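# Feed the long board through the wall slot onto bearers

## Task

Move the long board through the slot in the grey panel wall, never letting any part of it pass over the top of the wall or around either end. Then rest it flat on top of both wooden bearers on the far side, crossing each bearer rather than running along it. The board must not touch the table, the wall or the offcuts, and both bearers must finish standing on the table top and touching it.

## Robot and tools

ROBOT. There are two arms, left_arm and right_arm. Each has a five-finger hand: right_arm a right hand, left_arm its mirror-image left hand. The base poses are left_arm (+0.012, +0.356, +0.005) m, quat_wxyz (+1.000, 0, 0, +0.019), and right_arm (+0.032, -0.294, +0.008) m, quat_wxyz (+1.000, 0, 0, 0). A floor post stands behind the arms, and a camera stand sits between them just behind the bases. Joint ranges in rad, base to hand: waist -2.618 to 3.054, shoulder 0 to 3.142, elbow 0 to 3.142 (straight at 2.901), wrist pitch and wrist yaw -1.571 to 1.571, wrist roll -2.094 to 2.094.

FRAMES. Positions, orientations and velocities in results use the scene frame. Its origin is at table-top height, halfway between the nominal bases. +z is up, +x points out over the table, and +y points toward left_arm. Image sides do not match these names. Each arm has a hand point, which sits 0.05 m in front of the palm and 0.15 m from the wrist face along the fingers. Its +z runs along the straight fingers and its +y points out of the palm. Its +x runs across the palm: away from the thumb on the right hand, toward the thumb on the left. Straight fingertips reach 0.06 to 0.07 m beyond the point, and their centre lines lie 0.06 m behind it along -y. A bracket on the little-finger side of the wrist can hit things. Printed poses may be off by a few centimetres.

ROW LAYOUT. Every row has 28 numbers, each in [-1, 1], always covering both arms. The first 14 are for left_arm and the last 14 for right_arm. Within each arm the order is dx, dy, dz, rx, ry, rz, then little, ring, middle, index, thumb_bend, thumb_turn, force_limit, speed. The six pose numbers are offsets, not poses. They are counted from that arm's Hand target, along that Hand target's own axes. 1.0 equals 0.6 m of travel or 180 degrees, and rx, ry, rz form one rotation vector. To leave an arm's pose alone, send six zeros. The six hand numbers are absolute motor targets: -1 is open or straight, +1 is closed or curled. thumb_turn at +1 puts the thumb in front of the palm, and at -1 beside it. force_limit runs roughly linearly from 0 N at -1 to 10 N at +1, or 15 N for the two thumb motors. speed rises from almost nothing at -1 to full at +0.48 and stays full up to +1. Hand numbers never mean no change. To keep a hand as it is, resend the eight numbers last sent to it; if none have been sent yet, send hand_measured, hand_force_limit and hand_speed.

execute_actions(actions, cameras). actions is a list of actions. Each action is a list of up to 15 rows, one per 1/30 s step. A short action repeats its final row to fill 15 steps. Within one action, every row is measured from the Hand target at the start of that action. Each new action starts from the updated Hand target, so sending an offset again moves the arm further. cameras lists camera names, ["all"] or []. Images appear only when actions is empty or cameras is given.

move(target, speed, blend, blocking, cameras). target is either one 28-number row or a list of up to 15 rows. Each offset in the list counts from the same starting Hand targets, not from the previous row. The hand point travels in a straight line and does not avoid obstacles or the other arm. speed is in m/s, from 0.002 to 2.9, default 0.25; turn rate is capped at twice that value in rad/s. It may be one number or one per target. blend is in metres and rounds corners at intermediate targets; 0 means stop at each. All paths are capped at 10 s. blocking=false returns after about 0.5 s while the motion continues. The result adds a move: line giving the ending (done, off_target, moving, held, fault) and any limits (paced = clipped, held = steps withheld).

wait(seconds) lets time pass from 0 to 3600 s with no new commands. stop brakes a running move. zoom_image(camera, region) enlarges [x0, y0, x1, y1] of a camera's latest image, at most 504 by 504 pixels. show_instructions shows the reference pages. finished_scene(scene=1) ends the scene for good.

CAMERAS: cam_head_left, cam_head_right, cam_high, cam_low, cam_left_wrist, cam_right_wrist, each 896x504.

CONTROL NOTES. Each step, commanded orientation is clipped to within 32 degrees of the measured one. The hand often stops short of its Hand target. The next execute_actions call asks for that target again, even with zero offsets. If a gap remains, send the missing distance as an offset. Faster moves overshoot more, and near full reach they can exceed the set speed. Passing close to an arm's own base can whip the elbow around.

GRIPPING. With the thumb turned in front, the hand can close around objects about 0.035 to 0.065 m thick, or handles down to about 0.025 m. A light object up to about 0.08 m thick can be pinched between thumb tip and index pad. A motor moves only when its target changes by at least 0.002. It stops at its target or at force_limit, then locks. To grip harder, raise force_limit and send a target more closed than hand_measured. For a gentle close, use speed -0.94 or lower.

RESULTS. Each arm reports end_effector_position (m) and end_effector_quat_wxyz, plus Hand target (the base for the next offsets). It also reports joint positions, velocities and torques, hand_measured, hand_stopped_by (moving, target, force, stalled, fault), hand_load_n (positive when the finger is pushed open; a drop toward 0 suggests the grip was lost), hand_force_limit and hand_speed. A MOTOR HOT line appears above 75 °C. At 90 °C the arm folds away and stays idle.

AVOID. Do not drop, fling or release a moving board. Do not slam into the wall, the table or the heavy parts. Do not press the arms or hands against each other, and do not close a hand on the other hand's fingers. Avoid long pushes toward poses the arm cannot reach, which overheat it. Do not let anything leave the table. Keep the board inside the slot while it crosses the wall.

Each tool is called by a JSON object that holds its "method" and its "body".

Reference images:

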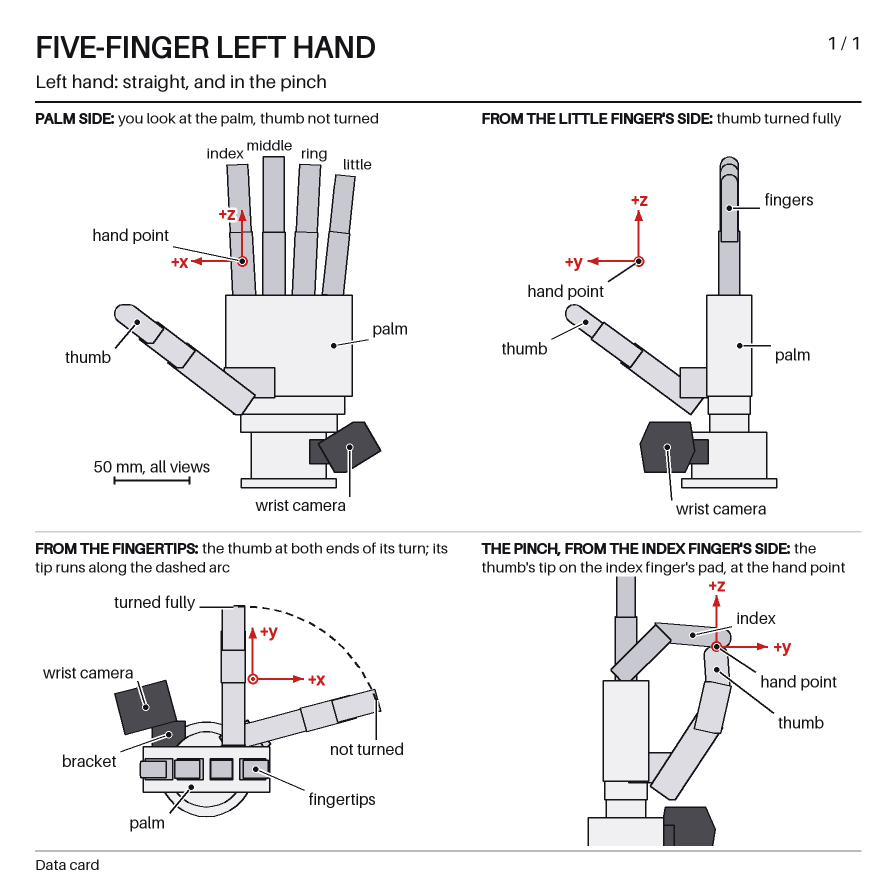

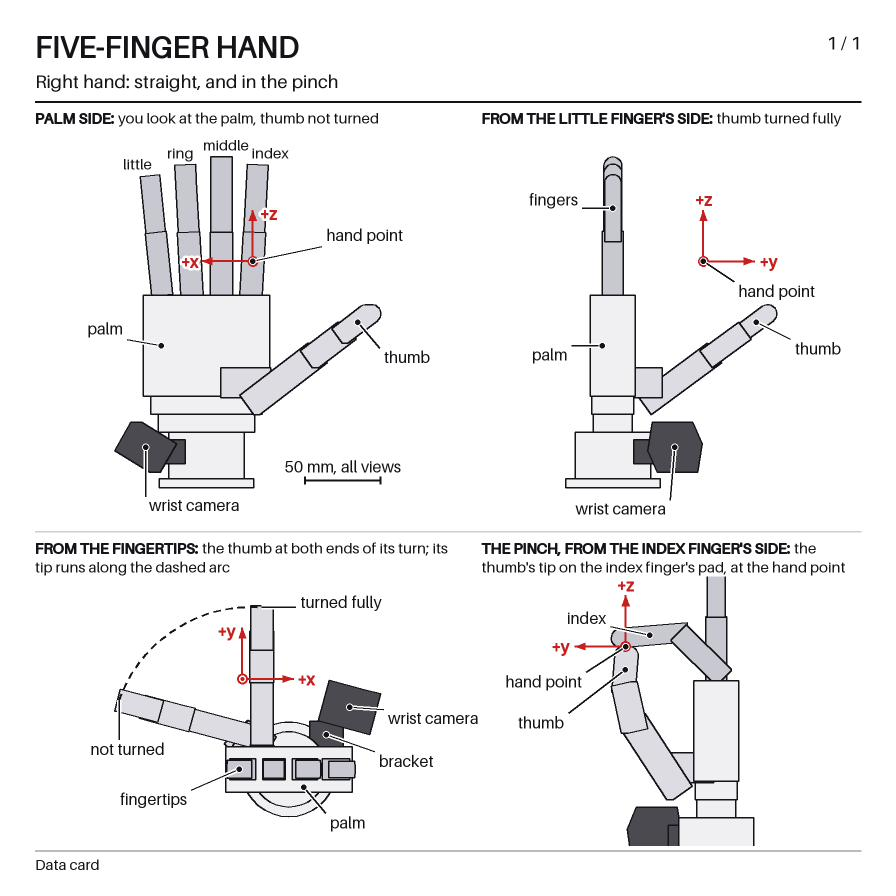

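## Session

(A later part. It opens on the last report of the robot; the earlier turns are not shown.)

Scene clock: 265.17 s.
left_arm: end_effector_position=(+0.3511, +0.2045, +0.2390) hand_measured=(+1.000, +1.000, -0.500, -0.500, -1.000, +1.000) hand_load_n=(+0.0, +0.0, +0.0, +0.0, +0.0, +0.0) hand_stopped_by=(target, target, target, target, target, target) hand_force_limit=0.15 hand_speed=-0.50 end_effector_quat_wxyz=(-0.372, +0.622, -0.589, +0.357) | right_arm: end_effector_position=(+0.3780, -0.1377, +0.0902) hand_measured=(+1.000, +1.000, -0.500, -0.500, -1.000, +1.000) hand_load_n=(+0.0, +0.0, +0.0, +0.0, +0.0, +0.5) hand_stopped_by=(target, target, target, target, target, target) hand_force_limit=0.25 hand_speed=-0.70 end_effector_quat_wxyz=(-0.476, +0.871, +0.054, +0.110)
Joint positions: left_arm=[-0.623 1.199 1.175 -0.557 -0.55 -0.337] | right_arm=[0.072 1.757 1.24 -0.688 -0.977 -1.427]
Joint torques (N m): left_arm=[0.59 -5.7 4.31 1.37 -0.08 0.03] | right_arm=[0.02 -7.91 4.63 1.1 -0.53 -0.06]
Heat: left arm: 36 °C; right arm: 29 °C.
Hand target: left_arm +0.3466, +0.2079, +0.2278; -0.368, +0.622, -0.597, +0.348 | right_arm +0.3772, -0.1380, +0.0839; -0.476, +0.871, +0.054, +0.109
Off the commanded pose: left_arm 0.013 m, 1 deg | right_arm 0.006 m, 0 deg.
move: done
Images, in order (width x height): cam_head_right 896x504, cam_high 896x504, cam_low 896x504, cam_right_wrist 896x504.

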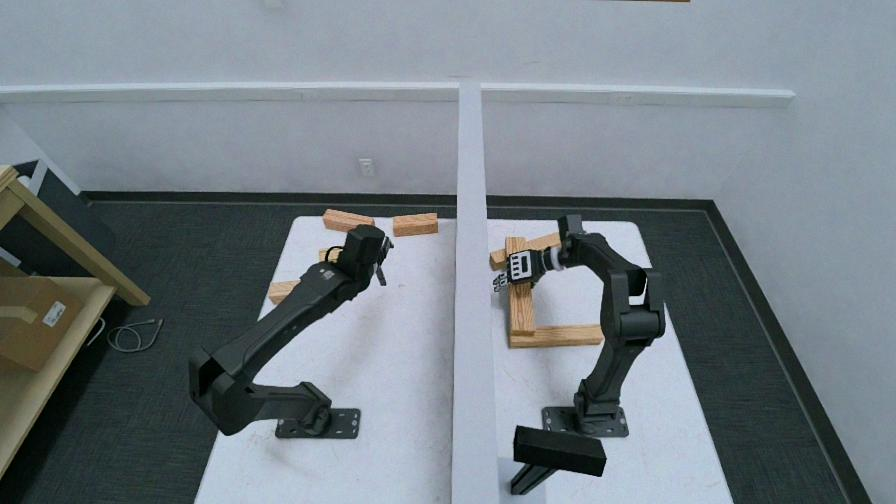

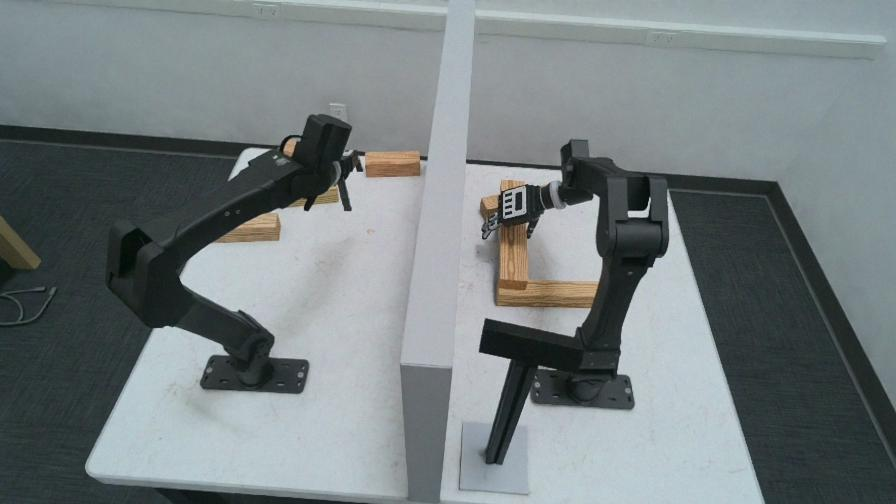

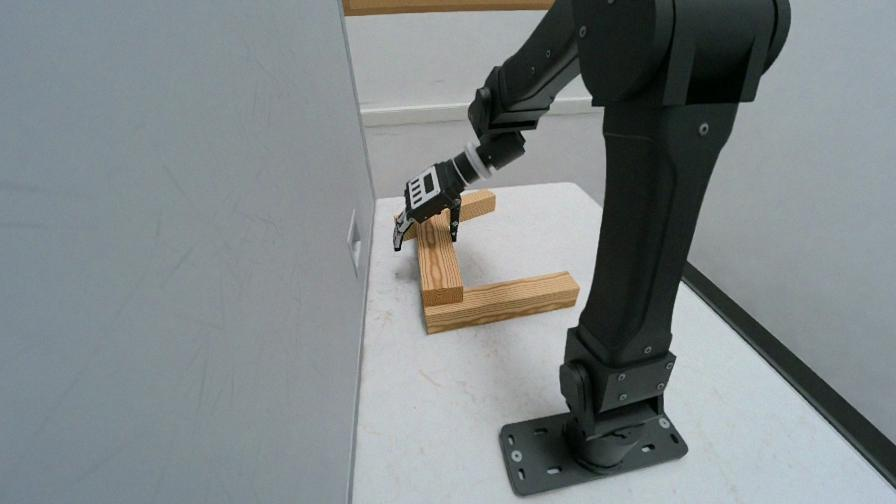

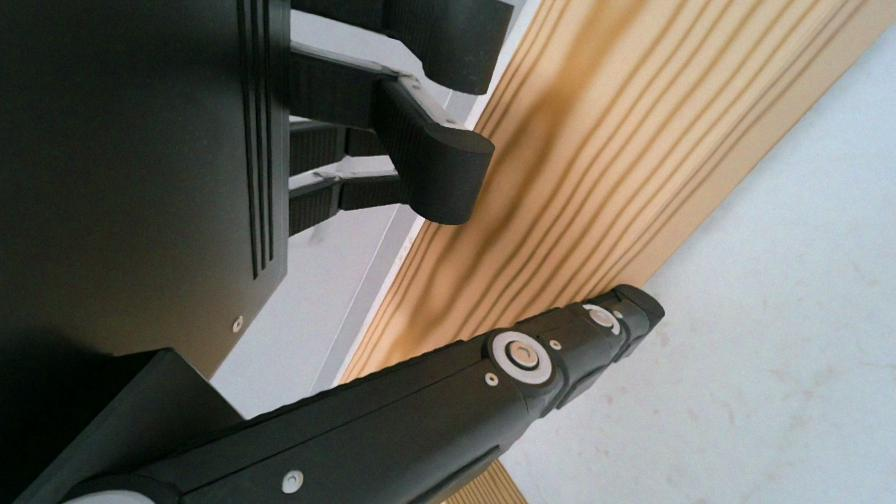

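{"method": "move", "body": {"target": [0,0,0,0,0,0,1,1,-0.5,-0.5,-1,1,0.15,-0.5, 0.0002,0.0126,-0.0196,0,0,0,1,1,-0.5,-0.5,-1,1,0.25,-0.7], "speed": 0.03, "cameras": ["cam_low","cam_head_right","cam_right_wrist"]}}

{"method": "zoom_image", "body": {"camera": "cam_low", "region": [380, 190, 480, 340]}}

Scene clock: 266.83 s.
left_arm: end_effector_position=(+0.3511, +0.2045, +0.2390) hand_measured=(+1.000, +1.000, -0.500, -0.500, -1.000, +1.000) hand_load_n=(+0.0, +0.0, +0.0, +0.0, +0.0, +0.0) hand_stopped_by=(target, target, target, target, target, target) hand_force_limit=0.15 hand_speed=-0.50 end_effector_quat_wxyz=(-0.372, +0.622, -0.589, +0.357) | right_arm: end_effector_position=(+0.3798, -0.1504, +0.0888) hand_measured=(+1.000, +1.000, -0.500, -0.500, -1.000, +1.000) hand_load_n=(+0.0, +0.0, +0.0, -0.5, +0.0, +0.5) hand_stopped_by=(target, target, target, target, target, target) hand_force_limit=0.25 hand_speed=-0.70 end_effector_quat_wxyz=(-0.473, +0.871, +0.060, +0.119)
Joint positions: left_arm=[-0.623 1.199 1.175 -0.557 -0.55 -0.337] | right_arm=[0.038 1.757 1.24 -0.72 -0.982 -1.492]
Joint torques (N m): left_arm=[0.59 -5.71 4.37 1.38 -0.08 0.03] | right_arm=[-0.72 -7.1 6.08 0.72 -0.62 -0.11]
Heat: left arm: 36 °C; right arm: 29 °C.
Hand target: left_arm +0.3466, +0.2079, +0.2278; -0.368, +0.622, -0.597, +0.348 | right_arm +0.3772, -0.1520, +0.0839; -0.476, +0.871, +0.054, +0.109
Off the commanded pose: left_arm 0.013 m, 1 deg | right_arm 0.006 m, 1 deg.
move: done
Images, in order (width x height): cam_head_right 896x504, cam_low 896x504, cam_right_wrist 896x504.

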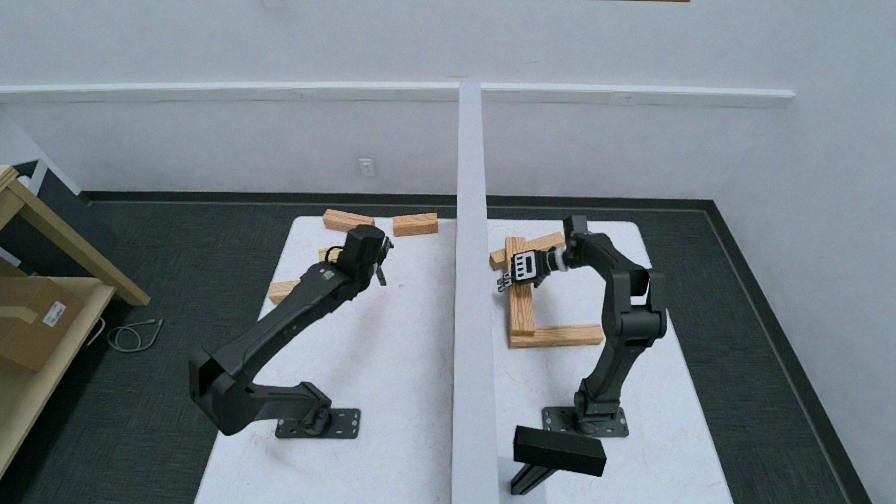

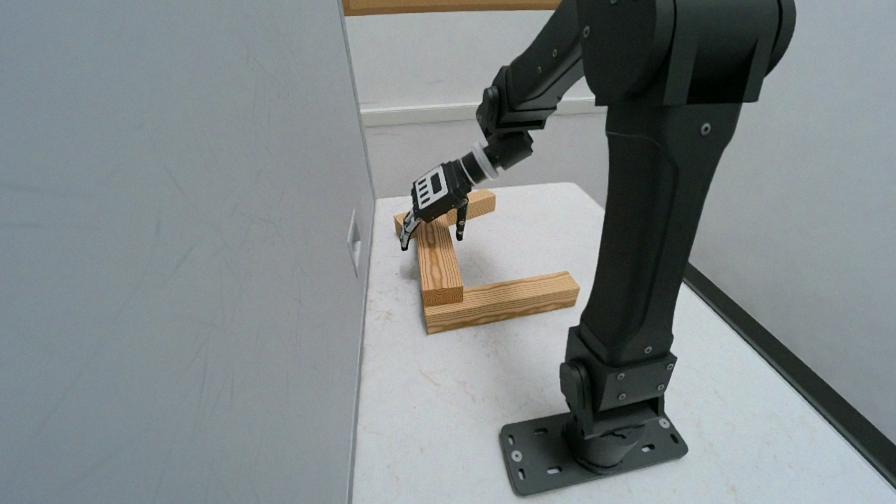

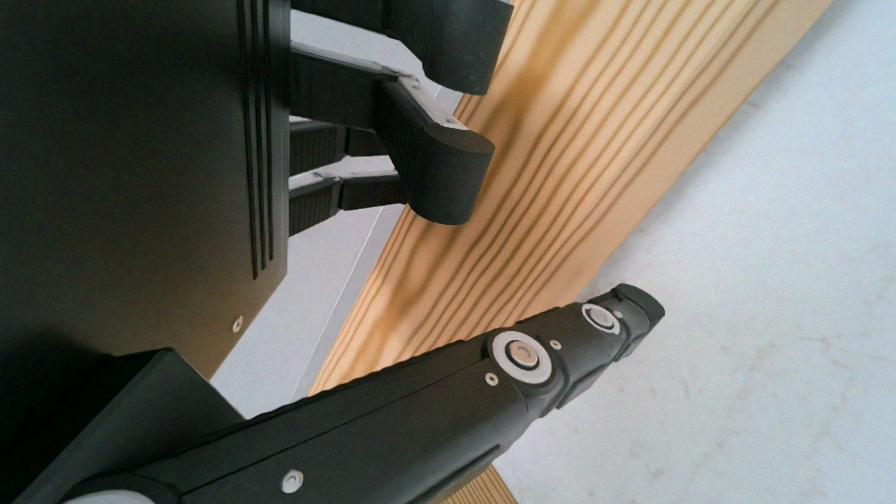

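Scaled by 3.360 from the camera's image (finer frame: 1280x720).

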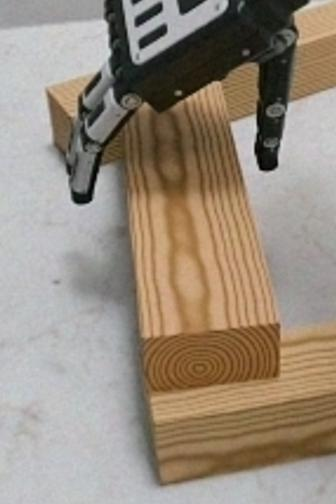

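{"method": "move", "body": {"target": [[0,0,0,0,0,0,1,1,-0.5,-0.5,-1,1,0.15,-0.5, 0.0121,-0.0409,-0.0262,0,0,0,1,1,-0.5,-0.5,-1,1,0.25,-0.7],[0,0,0,0,0,0,1,1,-0.5,-0.5,-1,1,0.15,-0.5, 0.0523,-0.1771,-0.1133,0,0,0,1,1,-0.5,-0.5,-1,1,0.25,-0.7],[0,0,0,0,0,0,1,1,-0.5,-0.5,-1,1,0.15,-0.5, 0.0533,-0.123,-0.1975,0,0,0,1,1,-0.5,-0.5,-1,1,0.25,-0.7]], "speed": [0.04, 0.1, 0.15], "blend": [0.01, 0.02, 0], "cameras": ["cam_low","cam_head_right","cam_head_left","cam_high","cam_right_wrist"]}}

{"method": "zoom_image", "body": {"camera": "cam_low", "region": [380, 180, 520, 340]}}

{"method": "zoom_image", "body": {"camera": "cam_head_right", "region": [480, 215, 620, 355]}}

{"method": "zoom_image", "body": {"camera": "cam_high", "region": [460, 160, 620, 320]}}

Scene clock: 270.73 s.
left_arm: end_effector_position=(+0.3511, +0.2045, +0.2390) hand_measured=(+1.000, +1.000, -0.500, -0.500, -1.000, +1.000) hand_load_n=(+0.0, +0.0, +0.0, +0.0, +0.0, +0.0) hand_stopped_by=(target, target, target, target, target, target) hand_force_limit=0.15 hand_speed=-0.50 end_effector_quat_wxyz=(-0.372, +0.622, -0.589, +0.357) | right_arm: end_effector_position=(+0.3747, -0.2102, +0.2167) hand_measured=(+1.000, +1.000, -0.500, -0.500, -1.000, +1.000) hand_load_n=(+0.0, +0.0, +0.0, +0.0, +0.0, +0.0) hand_stopped_by=(target, target, target, target, target, target) hand_force_limit=0.25 hand_speed=-0.70 end_effector_quat_wxyz=(-0.471, +0.872, +0.060, +0.115)
Joint positions: left_arm=[-0.623 1.199 1.175 -0.557 -0.55 -0.337] | right_arm=[-0.139 1.832 1.865 -1.551 -1.012 -1.818]
Joint torques (N m): left_arm=[0.58 -5.67 4.4 1.39 -0.08 0.03] | right_arm=[-0.72 -6.72 7.13 0.36 -0.66 -0.09]
Heat: left arm: 36 °C; right arm: 29 °C.
Hand target: left_arm +0.3466, +0.2079, +0.2278; -0.368, +0.622, -0.597, +0.348 | right_arm +0.3773, -0.2119, +0.2140; -0.476, +0.871, +0.054, +0.109
Off the commanded pose: left_arm 0.013 m, 1 deg | right_arm 0.004 m, 1 deg.
move: done
Images, in order (width x height): cam_head_left 896x504, cam_head_right 896x504, cam_high 896x504, cam_low 896x504, cam_right_wrist 896x504.

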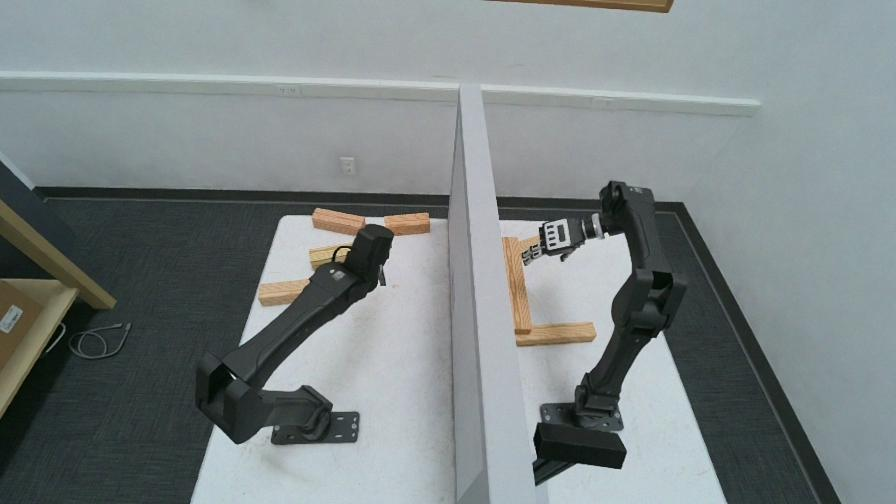

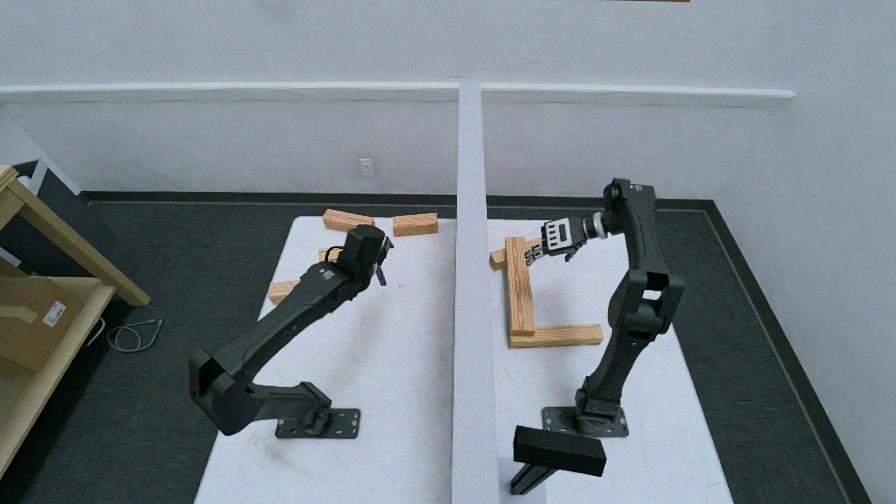

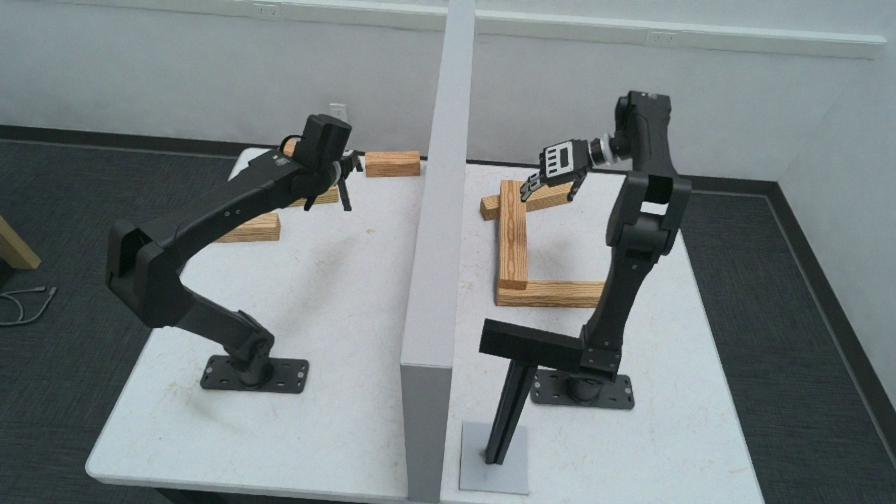

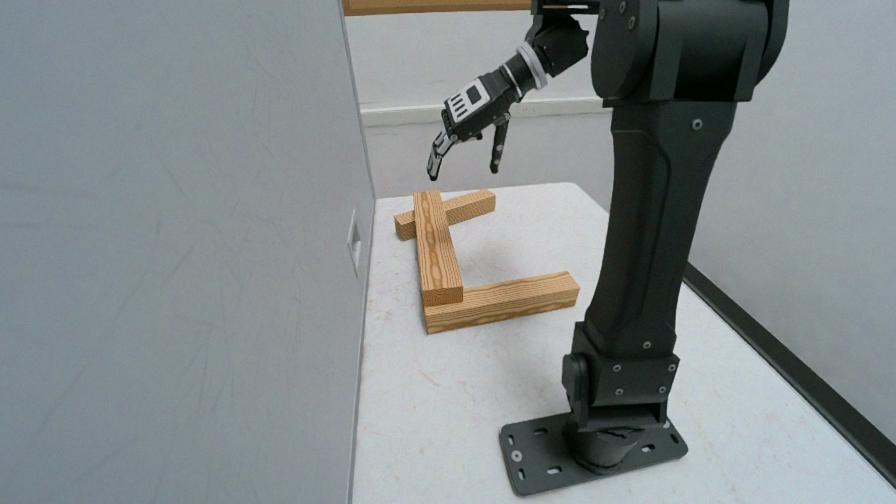

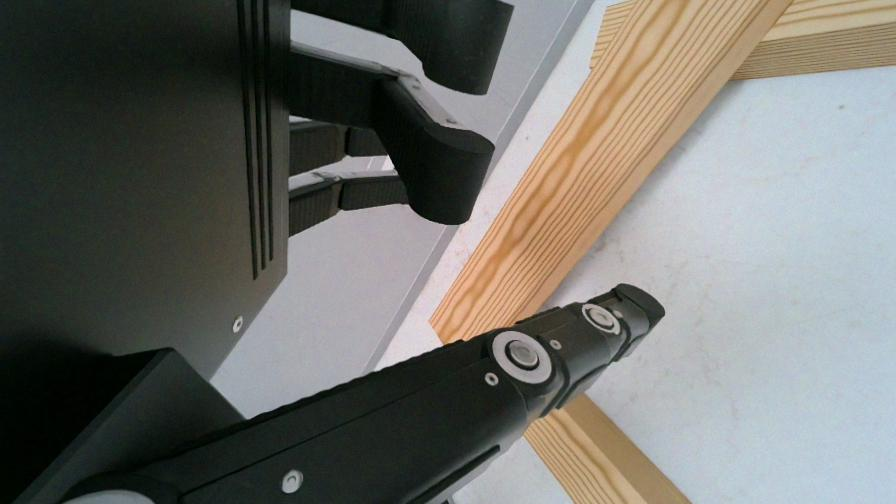

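Scaled by 3.150 from the camera's image (finer frame: 1280x720).

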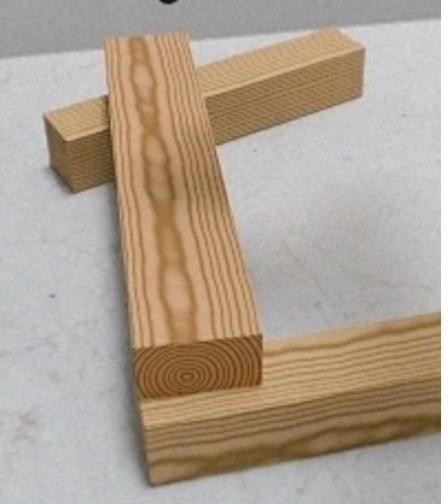

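Scaled by 3.600 from the camera's image (finer frame: 1280x720).

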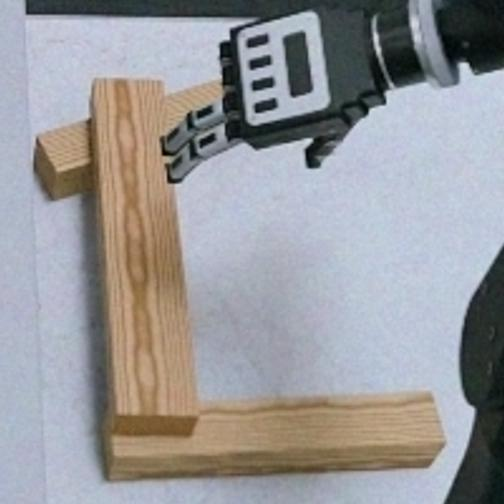

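Scaled by 3.150 from the camera's image (finer frame: 1280x720).

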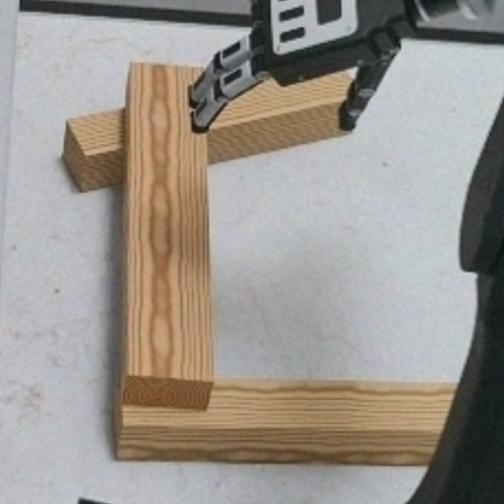

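{"method": "zoom_image", "body": {"camera": "cam_low", "region": [415, 275, 475, 320]}}

{"method": "zoom_image", "body": {"camera": "cam_low", "region": [385, 180, 505, 250]}}

{"method": "zoom_image", "body": {"camera": "cam_head_left", "region": [495, 220, 605, 355]}}

{"method": "zoom_image", "body": {"camera": "cam_right_wrist", "region": [560, 0, 896, 200]}}

Scaled by 8.400 from the camera's image (finer frame: 1280x720).

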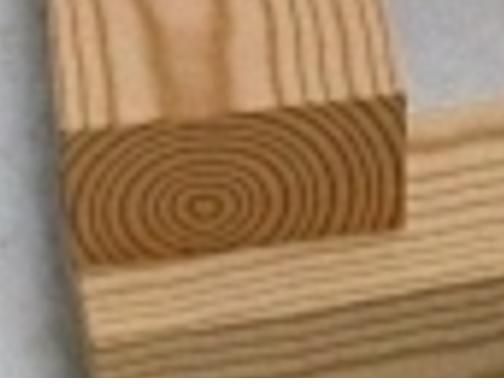

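Scaled by 4.200 from the camera's image (finer frame: 1280x720).

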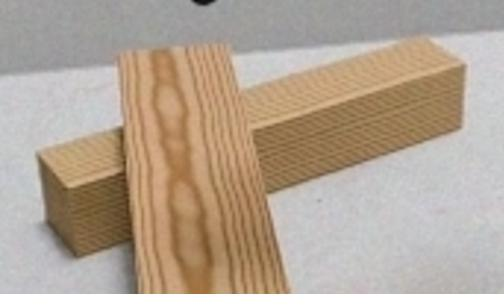

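Scaled by 3.733 from the camera's image (finer frame: 1280x720).

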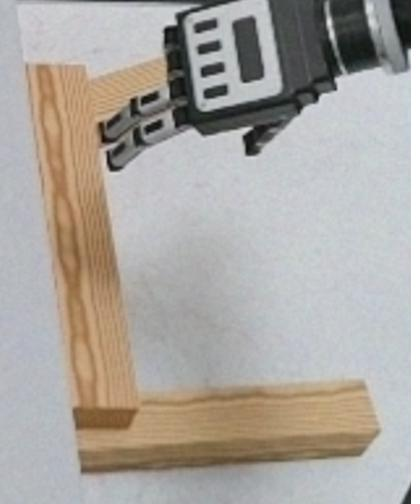

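Scaled by 1.500 from the camera's image (finer frame: 1280x720).

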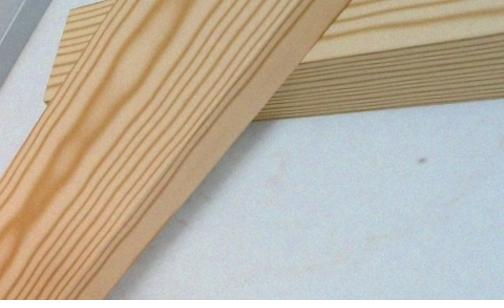

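{"method": "finished_scene", "body": {"scene": 1}}

The scene is finished: the task was done.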